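# Unpin postcards onto the mat, clothespins into box

## Task

Remove every postcard from the line and pile them lying flat on the mat, and put all the clothespins inside the box.

## Robot and tools

Robot: two arms, left_arm and right_arm, each with a two-finger gripper. Base positions in the scene frame: left_arm at (+0.007, +0.368, 0) m, right_arm at (+0.031, -0.248, 0) m, each turned very slightly about z. Scene frame: origin at table-top height, midway between the nominal bases; +x points out over the table, +z up, left_arm on the +y side. Arm names do not match image left/right. A two-camera stand sits behind the arms. A gripper's fingers point along its own +z and open and close along its own y. end_effector_position is the point between the pads, about 1 cm short of the fingertips.

execute_actions(actions, cameras): actions is a list of actions; each action is a table of up to 15 rows, one row per 1/30 s control step; if fewer rows are given, the last row is held to fill 15. Every row is one list of 14 numbers in [-1, 1] covering both arms: left_arm dx, dy, dz, rx, ry, rz, opening, then right_arm in the same seven. dx to rz are offsets, not poses: measured from that arm's Hand target at the start of the action, along that Hand target's own axes. Every row counts from that same start, not from the row before, and each new action starts from the updated Hand target, so repeating an offset moves further. Scale: 1.0 = 0.6 m or 180 degrees; rx, ry, rz form one rotation vector. Opening is absolute: +1 fully open (0.093 m), -1 closed. Six zeros re-request the current Hand target; an arm sent zeros still gets whatever opening is in its slot, so repeat the current opening to leave a gripper alone. cameras: list of names, ["all"], or []; by default images come only with an empty actions list. An empty list also reports the scene number.

move(target, speed, blend, opening_speed, grip_force, blocking, cameras): target is one 14-number row in the same layout and scale, or a list of up to 15 rows; every row is an offset from the Hand targets at the start of the move, not from the previous row. Grippers travel in straight lines and take the shorter turn; all arms finish together; minimum 0.5 s, cut off at 10 s. speed: m/s, 0.002 to 2.9, default 0.25 (rotation up to twice that in rad/s); one value or one per target. blend: corner rounding in m per target; 0 (default) stops at each. opening_speed: rate of opening change on the -1..+1 scale per second, at least 0.2. grip_force: newtons per pad, 10 to 50, one value or one per arm; it persists; lower forces close slowly (about 16 s at 10). blocking=false returns after about 0.5 s while motion continues. Moves ignore obstacles and the other arm, lag and stray more when fast, and can overshoot speed near full reach. The result adds a "move:" line: done (within 10 mm and 2 degrees), off_target, moving, held, or fault, plus limits=paced (pose clipped) or limits=held (steps withheld). Neither done nor off_target says anything about contact.

wait(seconds 0 to 10): the arms keep their last commands; a running move continues. stop(): brakes a running move. zoom_image(camera, region [x0, y0, x1, y1] in pixels, at most 504 by 504): closer look at the latest image of cam_head_left, cam_head_right, cam_high, cam_left_wrist or cam_right_wrist (all 896x504). finished_scene(scene 1 or 2): ends the scene permanently; the goal must hold with the robot idle.

Results: end_effector_position (m) and end_effector_quat_wxyz in the scene frame; Hand target (last commanded pose after clipping, base for the next offsets); Tool commands; grip_measured (+1 open, -1 closed); Joint positions per arm, ending with the finger gap in m; joint torques (include arm weight, wrap at ±28 N m on joints 1-3); Joint velocities, omitted when within noise. Action results also list positions at some steps.

Motion quirks: commanded orientation is clipped to 40 degrees of the measured one each step. Friction and gravity leave the gripper short, low or tilted, especially at long reach; small moves may not happen or go sideways. Check position and tilt after every move and correct with an offset for the remaining gap. Do not route paths close to an arm's own base. Joint ranges (rad): waist -2.618 to 3.054, shoulder 0 to 3.142, elbow 0 to 3.142 (straight at 2.901), wrist pitch and yaw -1.571 to 1.571, wrist roll -2.094 to 2.094.

Gripping: pads meet near -0.94; add about 0.0208 per mm of object width. Readings may sit up to 0.02 too open. For a firm grip on a rigid part send at least 0.24 below its width reading; hold by resending the same number; release by sending well above the width reading. Postcards are thin, so grip force may be lower. Sending a value far below width at once gives a brief hard squeeze.

Heat: holding loads, stretched poses or pushing unreachable targets heat motors. MOTOR HOT at 75 °C, fault and folded idle arm at 90 °C, arm collapses at 100 °C.

Avoid: anything leaving the table (fails the task), dropping or releasing moving items, fast impacts, hard pushes on fixed items, any arm-to-arm contact or a gripper closing on the other's fingers, strain on wrist camera cables, and arm stops. To end a push, command the target back past the gripper. Loose objects may get small random nudges. Time and smooth, low-effort motion count.

Each tool is called after "Request:" in YAML: its name, and indented under it one key for each argument.

## Session

Request:
execute_actions:
  actions: []

Scene clock: 0.00 s.
left_arm: end_effector_position=(+0.2677, +0.4320, +0.1108) grip_measured=+1.000 end_effector_quat_wxyz=(+0.517, -0.165, +0.840, -0.019) | right_arm: end_effector_position=(+0.2577, -0.2651, +0.1806) grip_measured=+1.000 end_effector_quat_wxyz=(+0.565, +0.215, +0.796, +0.039)
Joint positions: left_arm=[0.304 0.633 0.211 -0.069 0.168 -0.141 0.093] | right_arm=[0.22 0.287 0.374 -0.479 0.347 0.473 0.093]
Joint velocities: within noise
Joint torques (N m): no reading
Heat: left arm: 31 °C; right arm: 36 °C.
Hand target: left_arm +0.2689, +0.4325, +0.1149; +0.520, -0.164, +0.838, -0.018 | right_arm +0.2573, -0.2651, +0.1820; +0.564, +0.215, +0.796, +0.039
Tool commands: left_gripper/opening=+1.0 right_gripper/opening=+1.0

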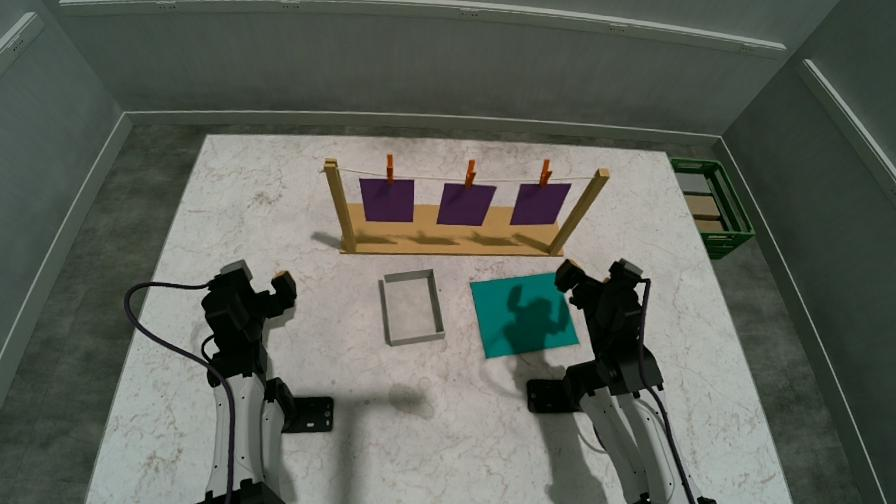

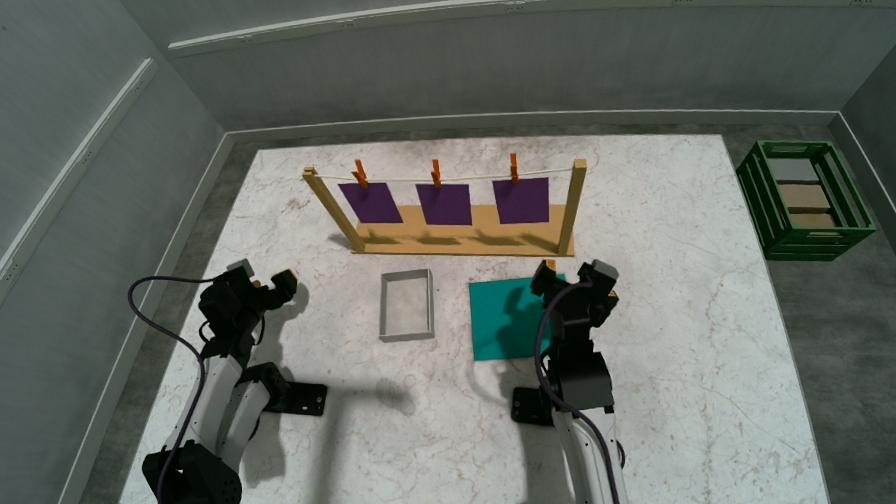

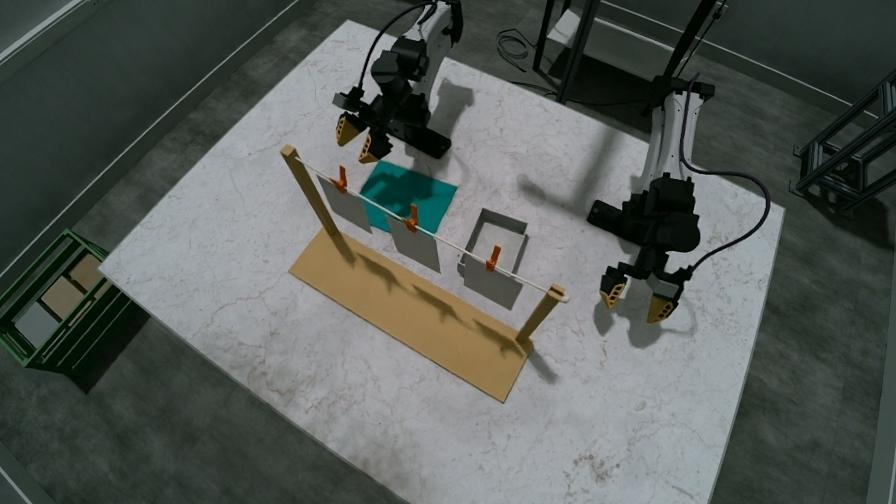

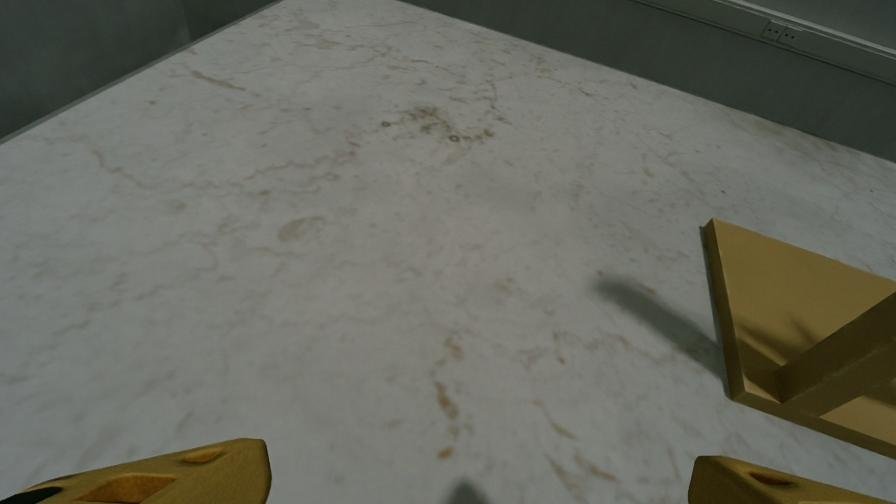

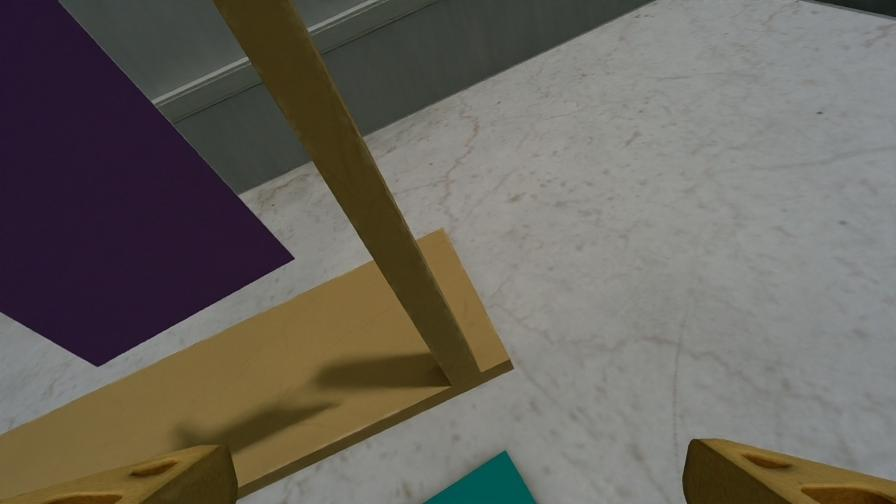

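Request:
zoom_image:
  camera: "cam_high"
  region: [270, 130, 590, 310]

Request:
zoom_image:
  camera: "cam_head_left"
  region: [300, 140, 620, 370]

Request:
zoom_image:
  camera: "cam_head_right"
  region: [290, 140, 610, 370]

Scaled by 1.575 from the camera's 896x504 image, which has a finer 1280x720 frame.

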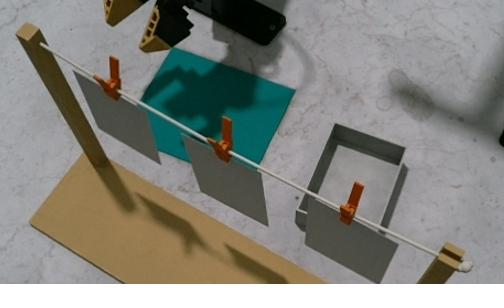

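Scaled by 1.575 from the camera's 896x504 image, which has a finer 1280x720 frame.

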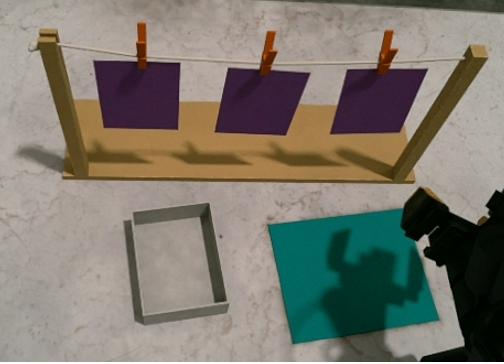

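Scaled by 1.575 from the camera's 896x504 image, which has a finer 1280x720 frame.

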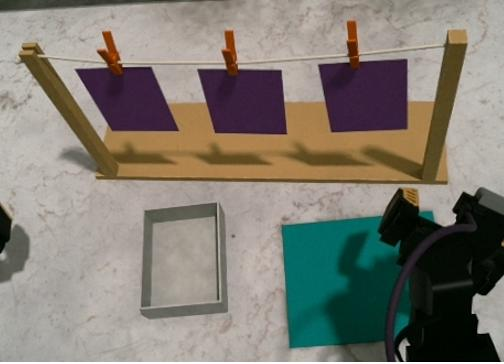

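Request:
move:
  target: [0,0,0,0,0,0,1,-0.112,0.27,-0.043,-0.0804,-0.106,-0.116,1]
  cameras: ["cam_right_wrist","cam_head_left","cam_high"]

Scene clock: 40.70 s.
left_arm: end_effector_position=(+0.2677, +0.4320, +0.1108) grip_measured=+1.000 end_effector_quat_wxyz=(+0.517, -0.165, +0.840, -0.019) | right_arm: end_effector_position=(+0.2987, -0.1407, +0.2932) grip_measured=+1.000 end_effector_quat_wxyz=(+0.703, -0.002, +0.711, -0.002)
Joint positions: left_arm=[0.304 0.633 0.211 -0.069 0.168 -0.141 0.093] | right_arm=[0.864 0.713 0.513 0.183 0.821 0.007 0.093]
Joint torques (N m): left_arm=[-0.09 0.01 9.07 2.06 0.15 -0.06] | right_arm=[-0.23 0.42 10.39 1.84 -0.03 -0.23]
Heat: left arm: 37 °C; right arm: 47 °C.
Hand target: left_arm +0.2689, +0.4325, +0.1149; +0.520, -0.164, +0.838, -0.018 | right_arm +0.3001, -0.1400, +0.3001; +0.708, +0.000, +0.707, +0.000
Off the commanded pose: left_arm 0.004 m, 0 deg | right_arm 0.007 m, 1 deg.
move: done
Images, in order (width x height): cam_head_left 896x504, cam_high 896x504, cam_right_wrist 896x504.

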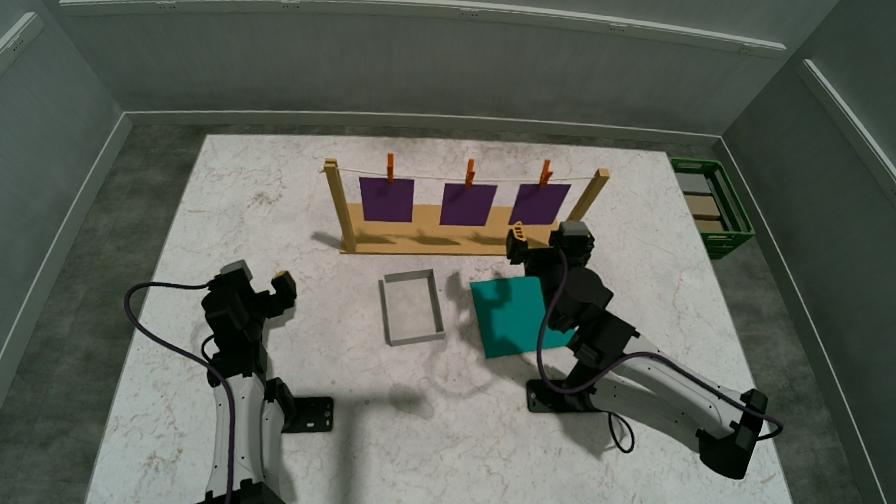

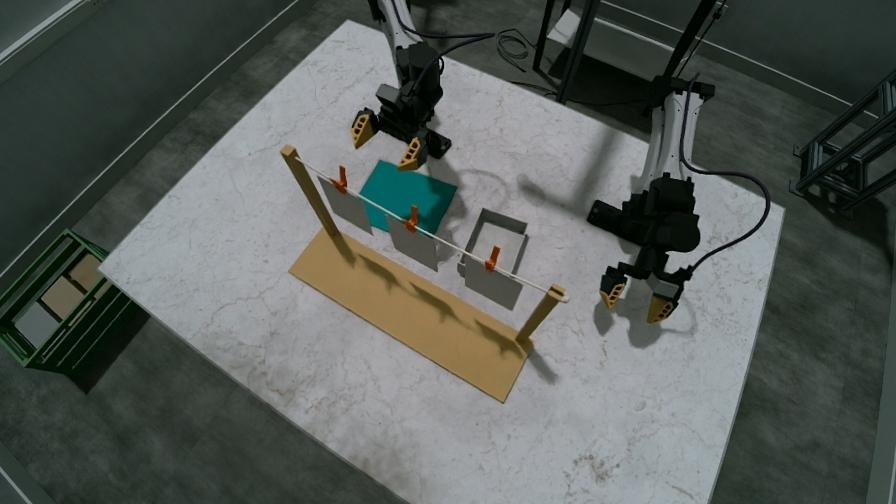

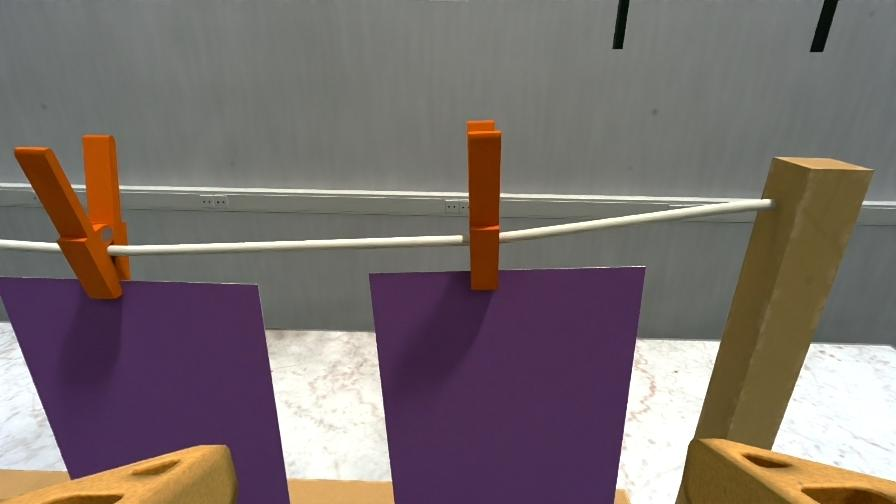

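Request:
move:
  target: [0,0,0,0,0,0,1,0,0.1,0,0,0,0,1]
  cameras: ["cam_right_wrist"]

Scene clock: 83.73 s.
left_arm: end_effector_position=(+0.2677, +0.4320, +0.1108) grip_measured=+1.000 end_effector_quat_wxyz=(+0.517, -0.165, +0.840, -0.019) | right_arm: end_effector_position=(+0.2993, -0.0829, +0.2909) grip_measured=+1.000 end_effector_quat_wxyz=(+0.703, -0.005, +0.711, -0.004)
Joint positions: left_arm=[0.304 0.633 0.211 -0.069 0.168 -0.141 0.093] | right_arm=[1.066 0.961 0.581 0.358 1.021 0.006 0.093]
Joint torques (N m): left_arm=[-0.08 -0.01 9.06 2.06 0.15 -0.06] | right_arm=[0.44 -0.88 11.15 1.75 0.07 -0.22]
Heat: left arm: 39 °C; right arm: 51 °C.
Hand target: left_arm +0.2689, +0.4325, +0.1149; +0.520, -0.164, +0.838, -0.018 | right_arm +0.3001, -0.0800, +0.3001; +0.708, +0.000, +0.707, +0.000
Off the commanded pose: left_arm 0.004 m, 0 deg | right_arm 0.010 m, 1 deg.
move: done
Images, in order (width x height): cam_right_wrist 896x504.

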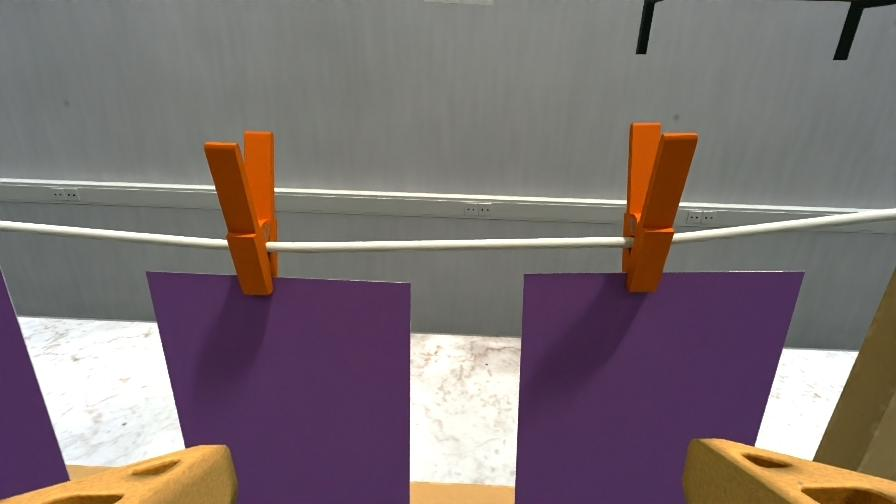

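Request:
move:
  target:
    - [0,0,0,0,0,0,1,-0.2,-0.2,-0.0667,-0.42,0.207,-0.174,0.1]
    - [0,0,0,0,0,0,1,-0.16,-0.242,0.138,-0.42,0.207,-0.174,0.1]
  blend: 0.02
  cameras: ["cam_right_wrist","cam_head_left","cam_high"]

Scene clock: 130.40 s.
left_arm: end_effector_position=(+0.2677, +0.4320, +0.1108) grip_measured=+1.000 end_effector_quat_wxyz=(+0.517, -0.165, +0.840, -0.019) | right_arm: end_effector_position=(+0.3834, -0.2288, +0.3916) grip_measured=+0.102 end_effector_quat_wxyz=(+0.464, -0.488, +0.728, +0.132)
Joint positions: left_arm=[0.304 0.633 0.211 -0.069 0.168 -0.141 0.093] | right_arm=[-0.289 1.697 2.199 -1.553 -0.907 -1.254 0.05]
Joint torques (N m): left_arm=[-0.08 -0.01 9.1 2.06 0.15 -0.05] | right_arm=[0.55 -5.96 7.94 0.97 -0.6 -0.3]
Heat: left arm: 41 °C; right arm: 55 °C.
Hand target: left_arm +0.2689, +0.4325, +0.1149; +0.520, -0.164, +0.838, -0.018 | right_arm +0.3828, -0.2252, +0.3961; +0.294, -0.594, +0.707, +0.246
Off the commanded pose: left_arm 0.004 m, 0 deg | right_arm 0.006 m, 27 deg.
joint sent to its limit (right arm) — joint 4 (wrist pitch), lower limit. The joint targets are off in orientation, not in position.
move: off_target (right_arm)
Images, in order (width x height): cam_head_left 896x504, cam_high 896x504, cam_right_wrist 896x504.

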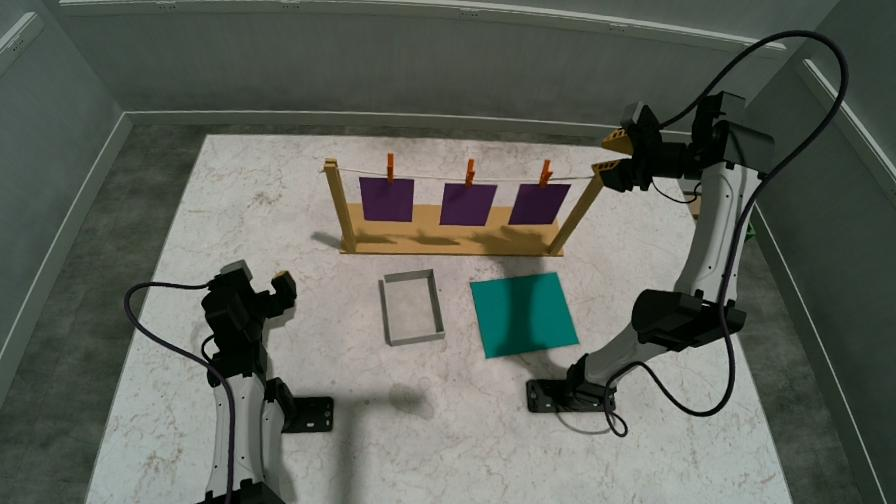

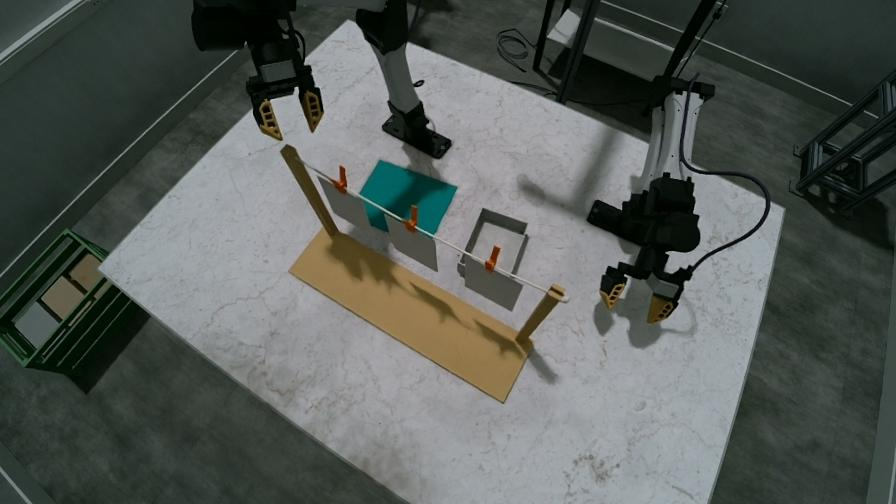

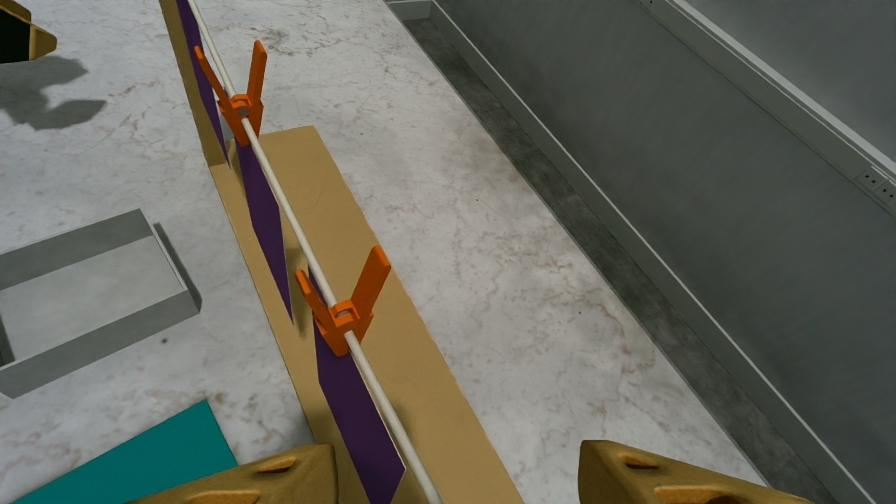

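Request:
move:
  target: [0.0667,-0.746,-0.0902,0.365,-0.0955,0.1487,-0.25,0.0163,0.0177,-0.0048,0.0503,-0.0631,-0.0258,0.3]
  cameras: ["all"]

Scene clock: 183.20 s.
left_arm: end_effector_position=(+0.3194, -0.0030, +0.1872) grip_measured=-0.248 end_effector_quat_wxyz=(+0.619, +0.320, +0.642, -0.319) | right_arm: end_effector_position=(+0.3789, -0.2335, +0.3848) grip_measured=+0.298 end_effector_quat_wxyz=(+0.498, -0.501, +0.688, +0.165)
Joint positions: left_arm=[-0.878 1.744 0.714 1 0.103 -0.01 0.033] | right_arm=[-0.351 1.686 2.093 -1.553 -1.055 -1.4 0.06]
Joint torques (N m): left_arm=[-0.35 -5.6 8.62 2.38 0.31 0.04] | right_arm=[-0.54 -8.79 5.61 0.79 -0.67 -0.29]
Heat: left arm: 43 °C; right arm: 49 °C.
Hand target: left_arm +0.3194, -0.0101, +0.1948; +0.627, +0.327, +0.627, -0.327 | right_arm +0.3708, -0.2322, +0.3913; +0.418, -0.570, +0.667, +0.235
Off the commanded pose: left_arm 0.011 m, 2 deg | right_arm 0.010 m, 15 deg.
joint sent to its limit (right arm) — joint 4 (wrist pitch), lower limit. The joint targets are off in orientation, not in position.
move: off_target (left_arm, right_arm)

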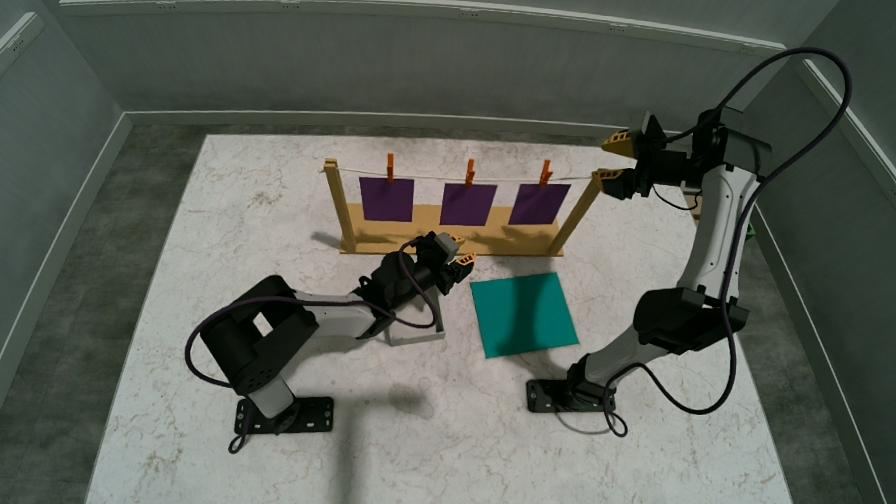

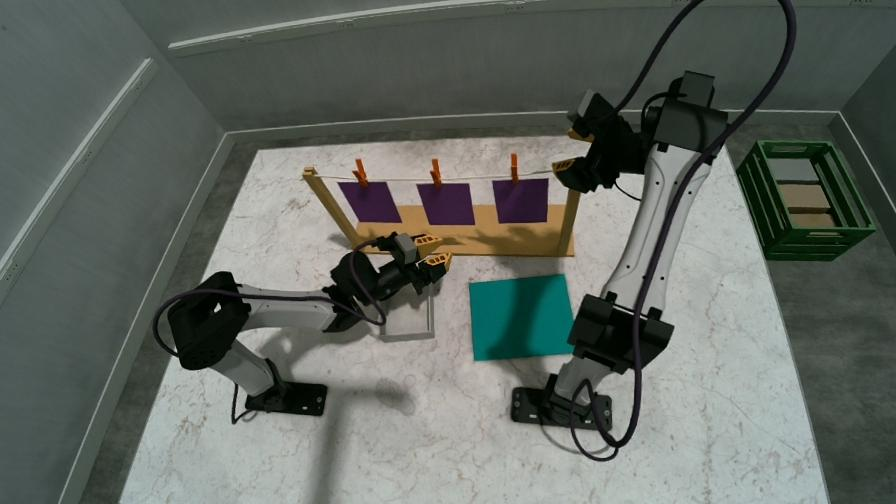

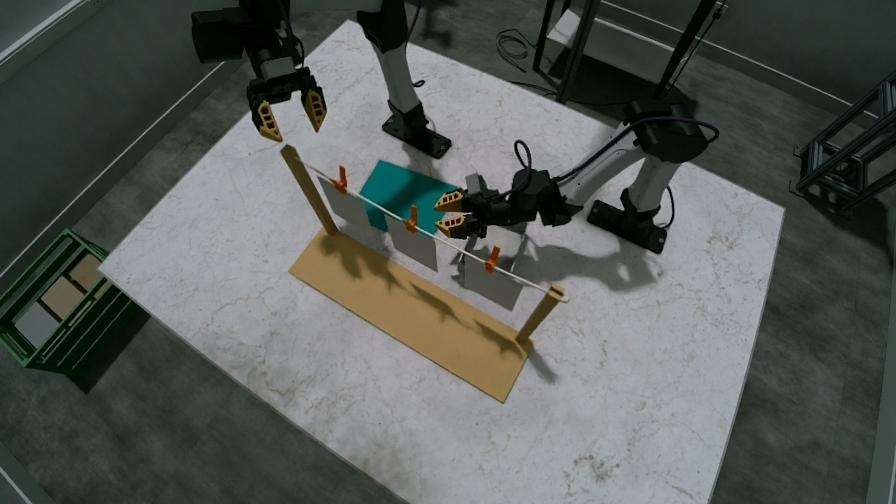

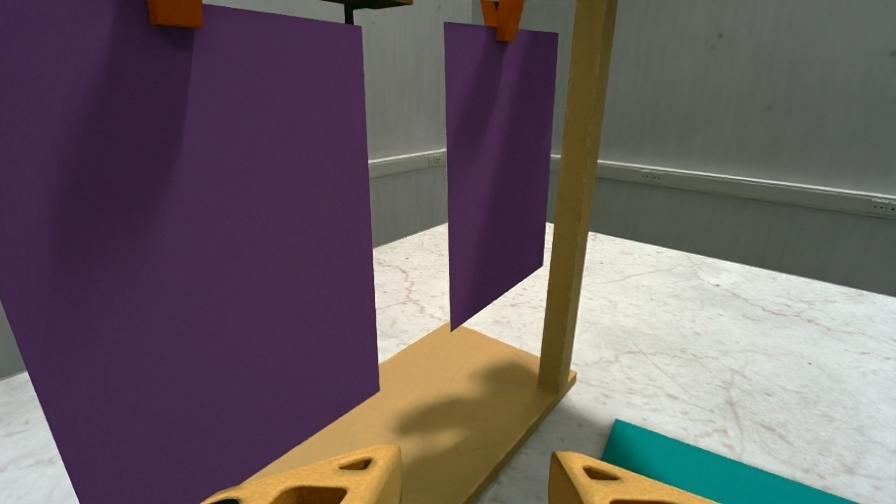

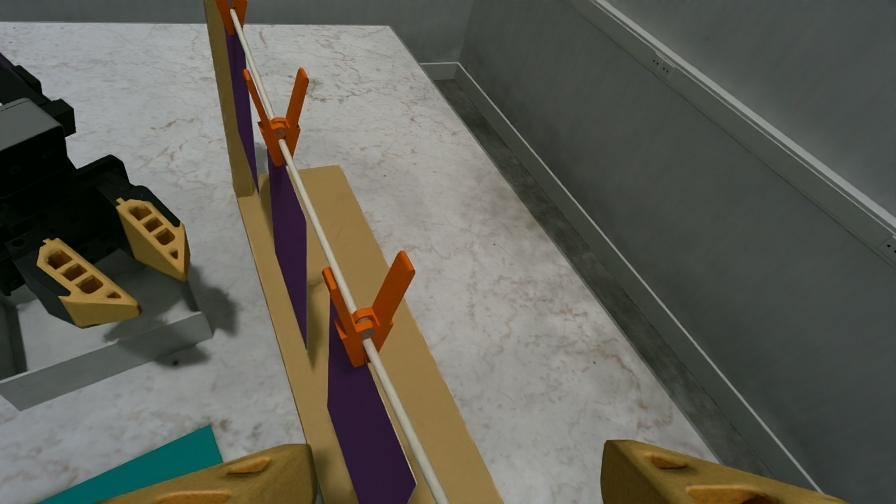

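Request:
move:
  target: [-0.02,0.009,0.047,0.0389,0,0,-0.4,-0.0013,0.0018,0.0843,0.005,0.0068,-0.0697,0.3]
  speed: 0.12
  cameras: ["all"]

Scene clock: 214.37 s.
left_arm: end_effector_position=(+0.3372, -0.0263, +0.2087) grip_measured=-0.398 end_effector_quat_wxyz=(+0.610, +0.356, +0.608, -0.363) | right_arm: end_effector_position=(+0.3814, -0.1917, +0.3694) grip_measured=+0.298 end_effector_quat_wxyz=(-0.477, +0.611, -0.616, -0.142)
Joint positions: left_arm=[-0.824 1.815 0.872 0.951 0.287 -0.009 0.026] | right_arm=[-0.207 1.709 2.093 -1.553 -0.991 -1.593 0.06]
Joint torques (N m): left_arm=[0.35 -6.35 9.02 2.01 0.31 0.03] | right_arm=[0.46 -5.29 7.06 0.76 -0.52 -0.32]
Heat: left arm: 45 °C; right arm: 47 °C.
Hand target: left_arm +0.3399, -0.0302, +0.2069; +0.606, +0.365, +0.605, -0.365 | right_arm +0.3844, -0.1915, +0.3644; -0.438, +0.639, -0.607, -0.176
Off the commanded pose: left_arm 0.005 m, 1 deg | right_arm 0.006 m, 7 deg.
joint sent to its limit (right arm) — joint 4 (wrist pitch), lower limit. The joint targets are off in orientation, not in position.
move: off_target (right_arm)

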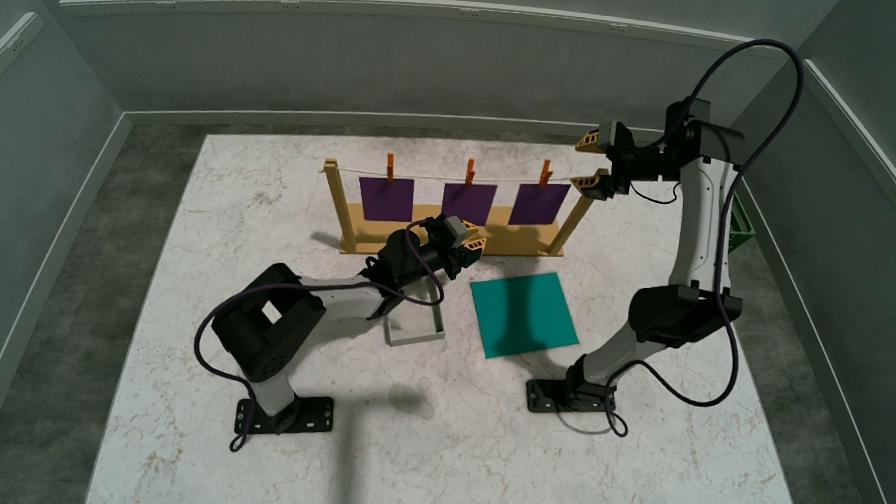

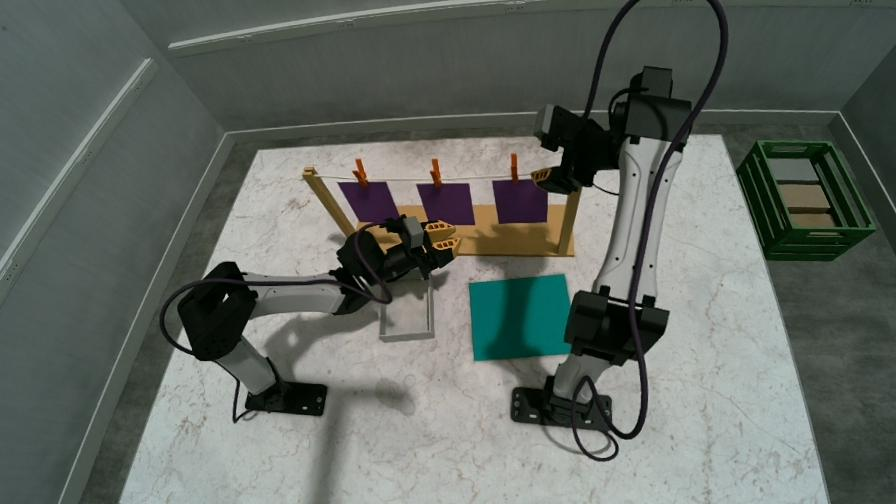

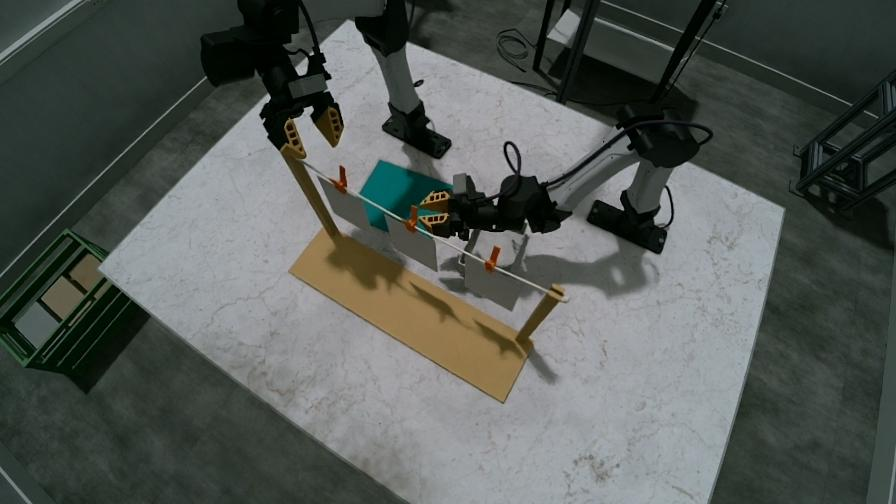

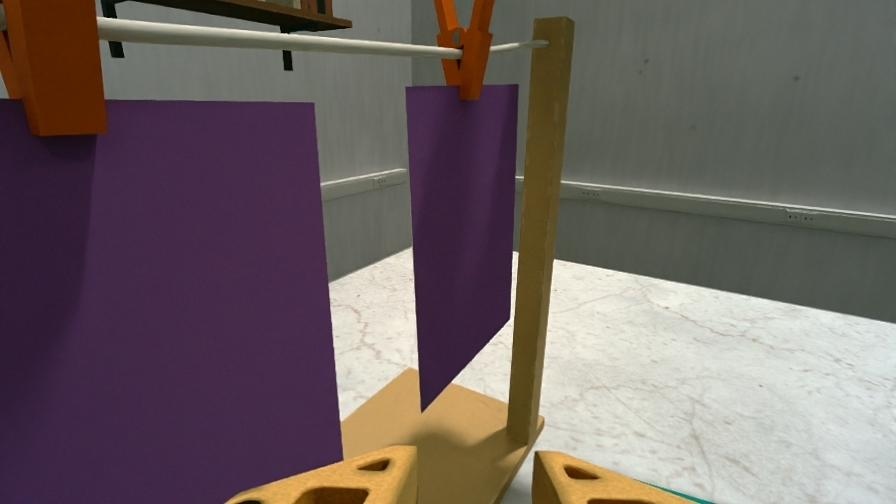

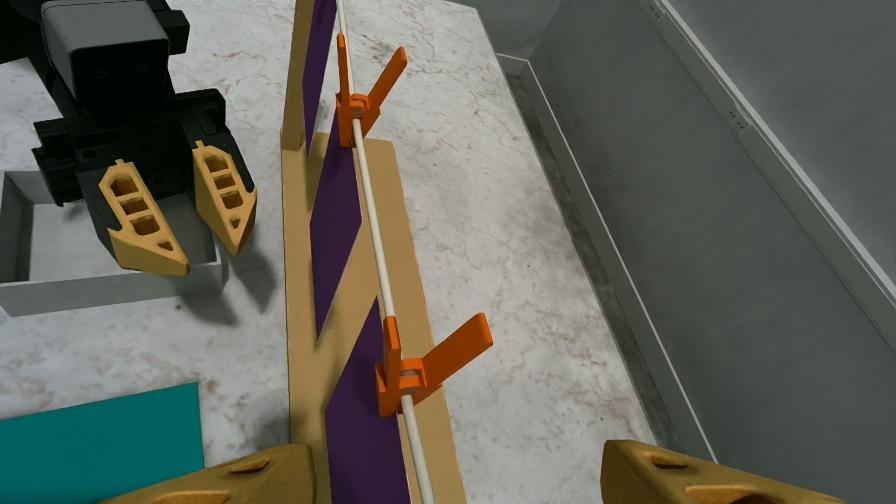

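Request:
move:
  target: [0.004,0.004,0.117,0,0,0,-0.4,0,0,0,0,0,0,0.3]
  speed: 0.1
  cameras: ["cam_left_wrist","cam_right_wrist"]

Scene clock: 224.07 s.
left_arm: end_effector_position=(+0.3720, -0.0861, +0.2076) grip_measured=-0.398 end_effector_quat_wxyz=(+0.606, +0.362, +0.604, -0.369) | right_arm: end_effector_position=(+0.3814, -0.1918, +0.3693) grip_measured=+0.298 end_effector_quat_wxyz=(-0.477, +0.611, -0.616, -0.142)
Joint positions: left_arm=[-0.859 2.032 1.183 0.857 0.271 -0.009 0.026] | right_arm=[-0.207 1.709 2.093 -1.553 -0.991 -1.593 0.06]
Joint torques (N m): left_arm=[-0.44 -8.28 9.47 2.04 0.01 0.04] | right_arm=[0.46 -5.26 7.06 0.75 -0.5 -0.28]
Heat: left arm: 44 °C; right arm: 47 °C.
Hand target: left_arm +0.3750, -0.0911, +0.2044; +0.606, +0.365, +0.606, -0.365 | right_arm +0.3844, -0.1915, +0.3644; -0.438, +0.639, -0.607, -0.176
Off the commanded pose: left_arm 0.007 m, 1 deg | right_arm 0.006 m, 7 deg.
joint sent to its limit (right arm) — joint 4 (wrist pitch), lower limit. The joint targets are off in orientation, not in position.
move: off_target (right_arm)
Images, in order (width x height): cam_left_wrist 896x504, cam_right_wrist 896x504.

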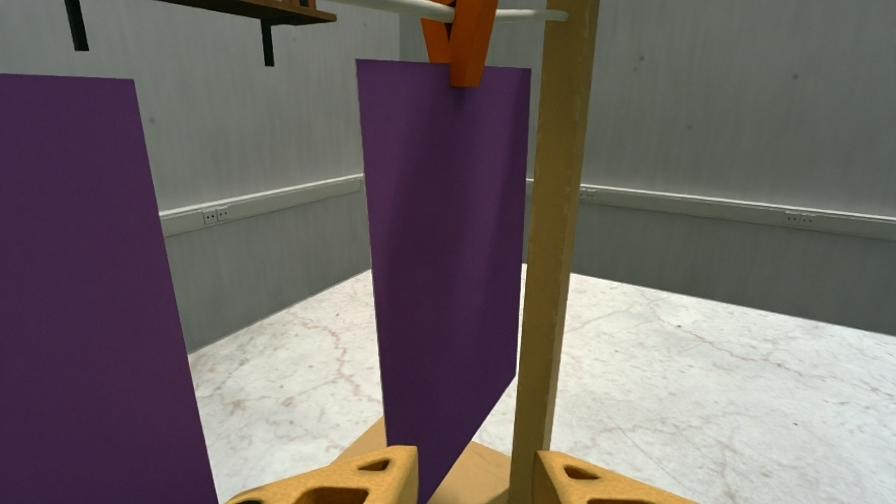

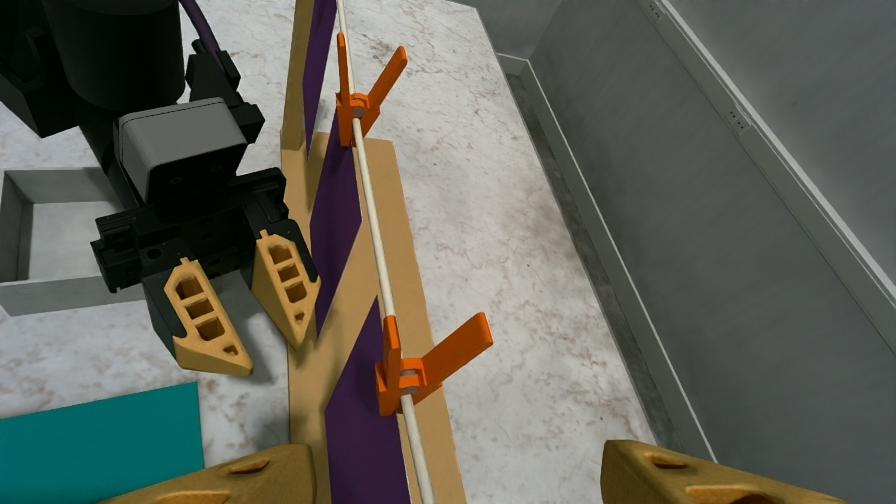

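Request:
move:
  target: [0.0033,0.009,0.086,0,0,0,-0.316,0,0,0,0,0,0,0.3]
  speed: 0.08
  cameras: ["cam_left_wrist","cam_right_wrist","cam_high"]

Scene clock: 232.03 s.
left_arm: end_effector_position=(+0.4014, -0.1289, +0.2072) grip_measured=-0.318 end_effector_quat_wxyz=(+0.606, +0.362, +0.604, -0.369) | right_arm: end_effector_position=(+0.3814, -0.1918, +0.3693) grip_measured=+0.298 end_effector_quat_wxyz=(-0.477, +0.611, -0.616, -0.142)
Joint positions: left_arm=[-0.876 2.198 1.453 0.754 0.255 -0.009 0.03] | right_arm=[-0.207 1.709 2.093 -1.553 -0.991 -1.593 0.06]
Joint torques (N m): left_arm=[-0.57 -9.54 9.84 2.01 0.01 0.04] | right_arm=[0.47 -5.26 7.04 0.76 -0.51 -0.27]
Heat: left arm: 44 °C; right arm: 47 °C.
Hand target: left_arm +0.4038, -0.1342, +0.2026; +0.606, +0.365, +0.606, -0.365 | right_arm +0.3844, -0.1915, +0.3644; -0.438, +0.639, -0.607, -0.176
Off the commanded pose: left_arm 0.008 m, 1 deg | right_arm 0.006 m, 7 deg.
joint sent to its limit (right arm) — joint 4 (wrist pitch), lower limit. The joint targets are off in orientation, not in position.
move: off_target (right_arm)
Images, in order (width x height): cam_high 896x504, cam_left_wrist 896x504, cam_right_wrist 896x504.

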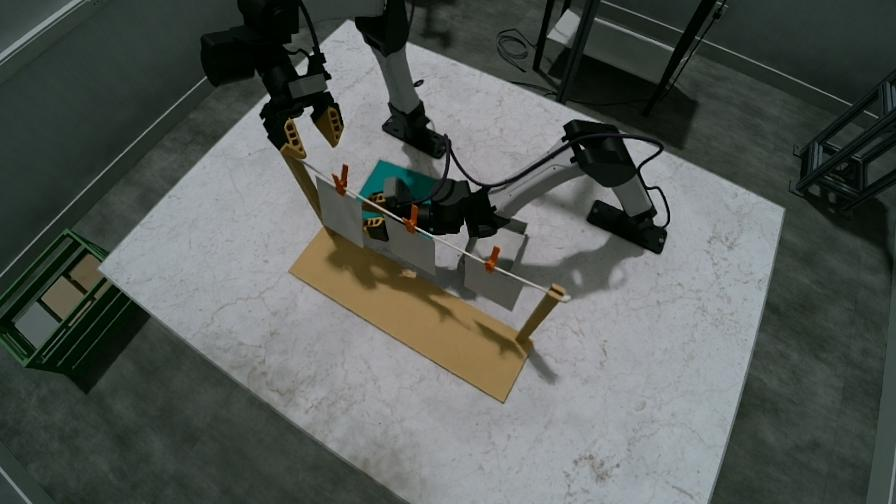

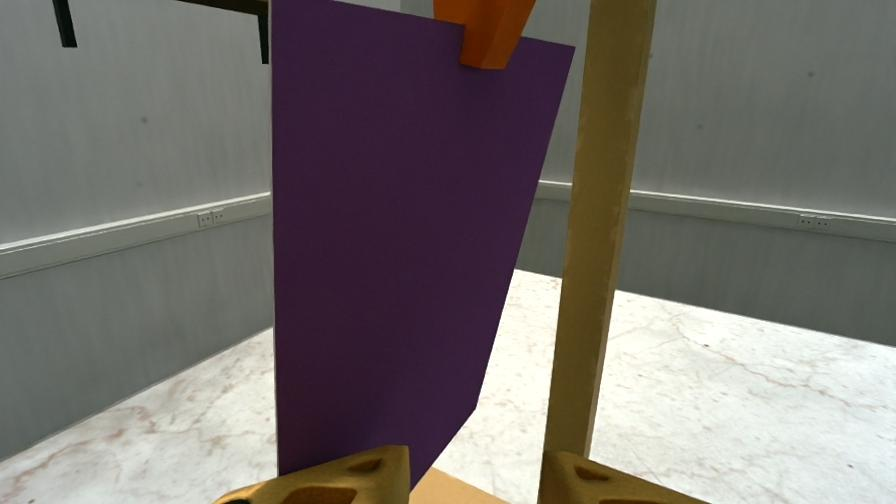

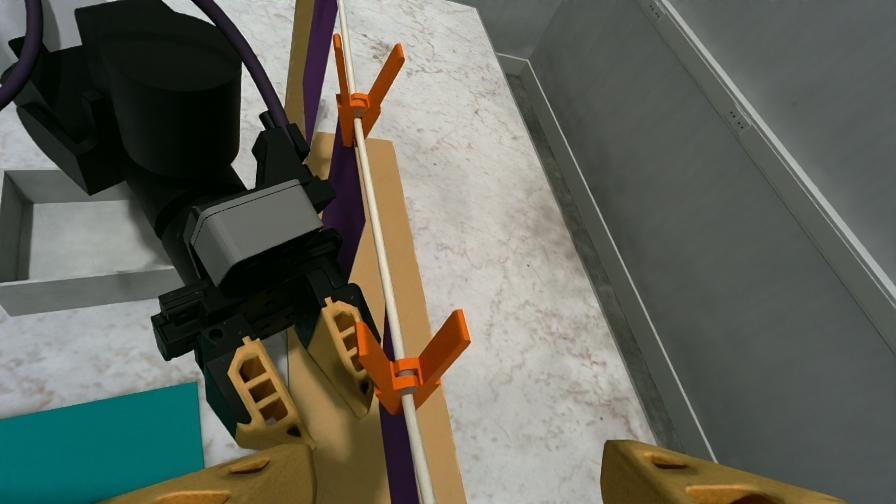

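Request:
move:
  target:
    - [0,0,-0.12,0,0,0,-0.316,0,0,0,0,0,0,0.3]
    - [0,0.03,-0.15,0,0,0,-0.316,0,0,0,0,0,0,0.3]
  speed: 0.12
  cameras: ["cam_left_wrist","cam_right_wrist","cam_head_right"]

Scene clock: 249.80 s.
left_arm: end_effector_position=(+0.3850, -0.0465, +0.1795) grip_measured=-0.318 end_effector_quat_wxyz=(+0.589, +0.358, +0.630, -0.356) | right_arm: end_effector_position=(+0.3814, -0.1918, +0.3693) grip_measured=+0.298 end_effector_quat_wxyz=(-0.477, +0.611, -0.616, -0.142)
Joint positions: left_arm=[-0.779 2.003 1.071 0.877 0.325 -0.009 0.03] | right_arm=[-0.207 1.709 2.093 -1.553 -0.991 -1.593 0.06]
Joint torques (N m): left_arm=[-0.29 -12.46 6.43 2.36 0.37 0.05] | right_arm=[0.47 -5.26 7.05 0.76 -0.5 -0.27]
Heat: left arm: 44 °C; right arm: 47 °C.
Hand target: left_arm +0.3777, -0.0462, +0.2025; +0.606, +0.365, +0.605, -0.365 | right_arm +0.3844, -0.1915, +0.3644; -0.438, +0.639, -0.607, -0.176
Off the commanded pose: left_arm 0.024 m, 4 deg | right_arm 0.006 m, 7 deg.
joint sent to its limit (right arm) — joint 4 (wrist pitch), lower limit. The joint targets are off in orientation, not in position.
move: off_target (left_arm, right_arm)
Images, in order (width x height): cam_head_right 896x504, cam_left_wrist 896x504, cam_right_wrist 896x504.

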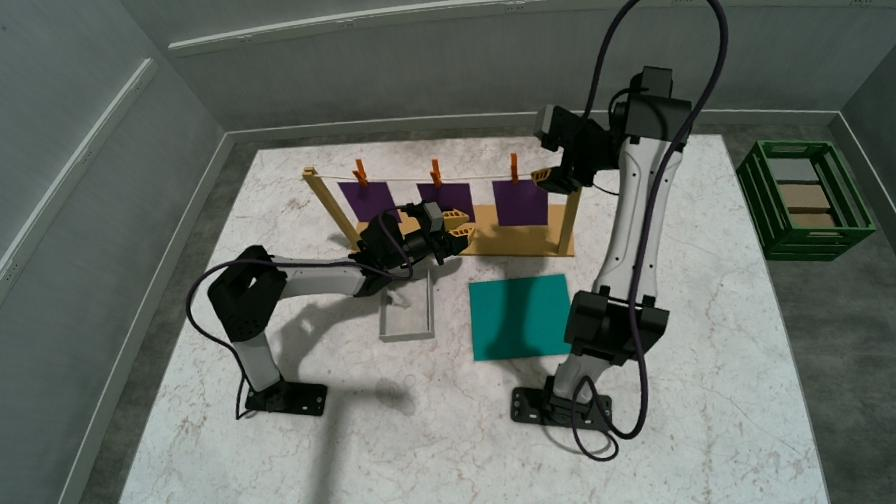

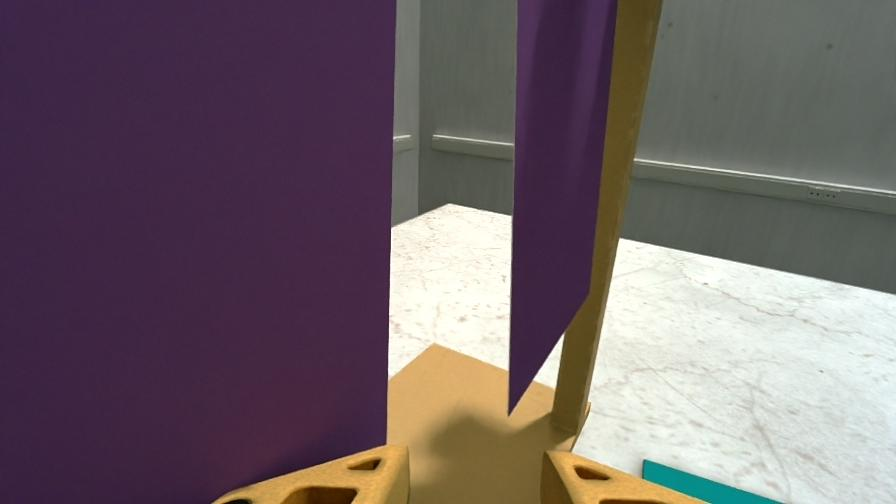

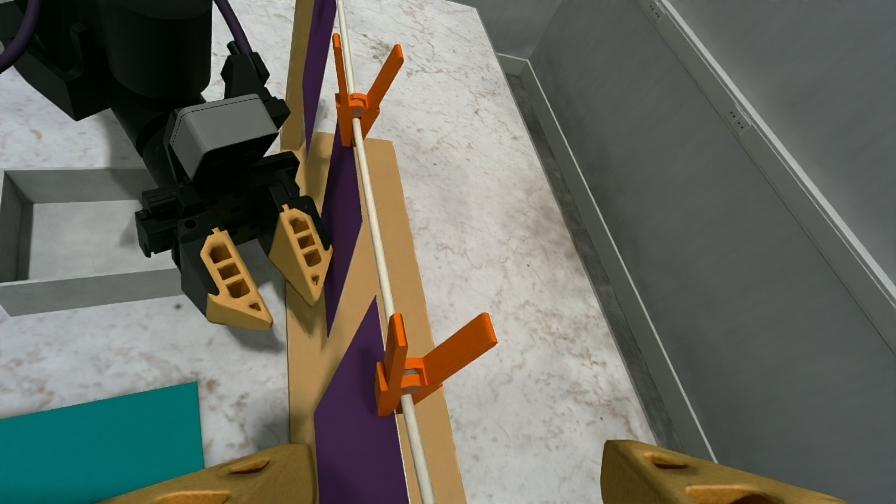

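Request:
move:
  target: [0,0,0,0,0,0,-0.316,0,0,0,0,0,0,0.3]
  cameras: ["cam_left_wrist"]

Scene clock: 252.97 s.
left_arm: end_effector_position=(+0.3850, -0.0466, +0.1795) grip_measured=-0.318 end_effector_quat_wxyz=(+0.589, +0.359, +0.630, -0.356) | right_arm: end_effector_position=(+0.3814, -0.1918, +0.3693) grip_measured=+0.298 end_effector_quat_wxyz=(-0.477, +0.611, -0.616, -0.142)
Joint positions: left_arm=[-0.779 2.003 1.071 0.877 0.326 -0.009 0.03] | right_arm=[-0.207 1.709 2.093 -1.553 -0.991 -1.593 0.06]
Joint torques (N m): left_arm=[-0.34 -12.46 6.42 2.38 0.32 0.04] | right_arm=[0.47 -5.24 7.01 0.76 -0.5 -0.28]
Heat: left arm: 44 °C; right arm: 47 °C.
Hand target: left_arm +0.3777, -0.0462, +0.2025; +0.606, +0.365, +0.605, -0.365 | right_arm +0.3844, -0.1915, +0.3644; -0.438, +0.639, -0.607, -0.176
Off the commanded pose: left_arm 0.024 m, 4 deg | right_arm 0.006 m, 7 deg.
joint sent to its limit (right arm) — joint 4 (wrist pitch), lower limit. The joint targets are off in orientation, not in position.
move: off_target (left_arm, right_arm)
Images, in order (width x height): cam_left_wrist 896x504.

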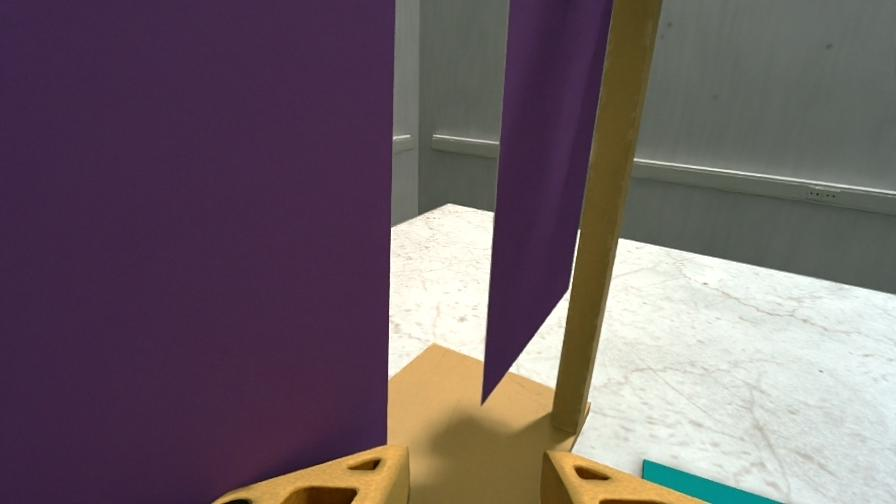

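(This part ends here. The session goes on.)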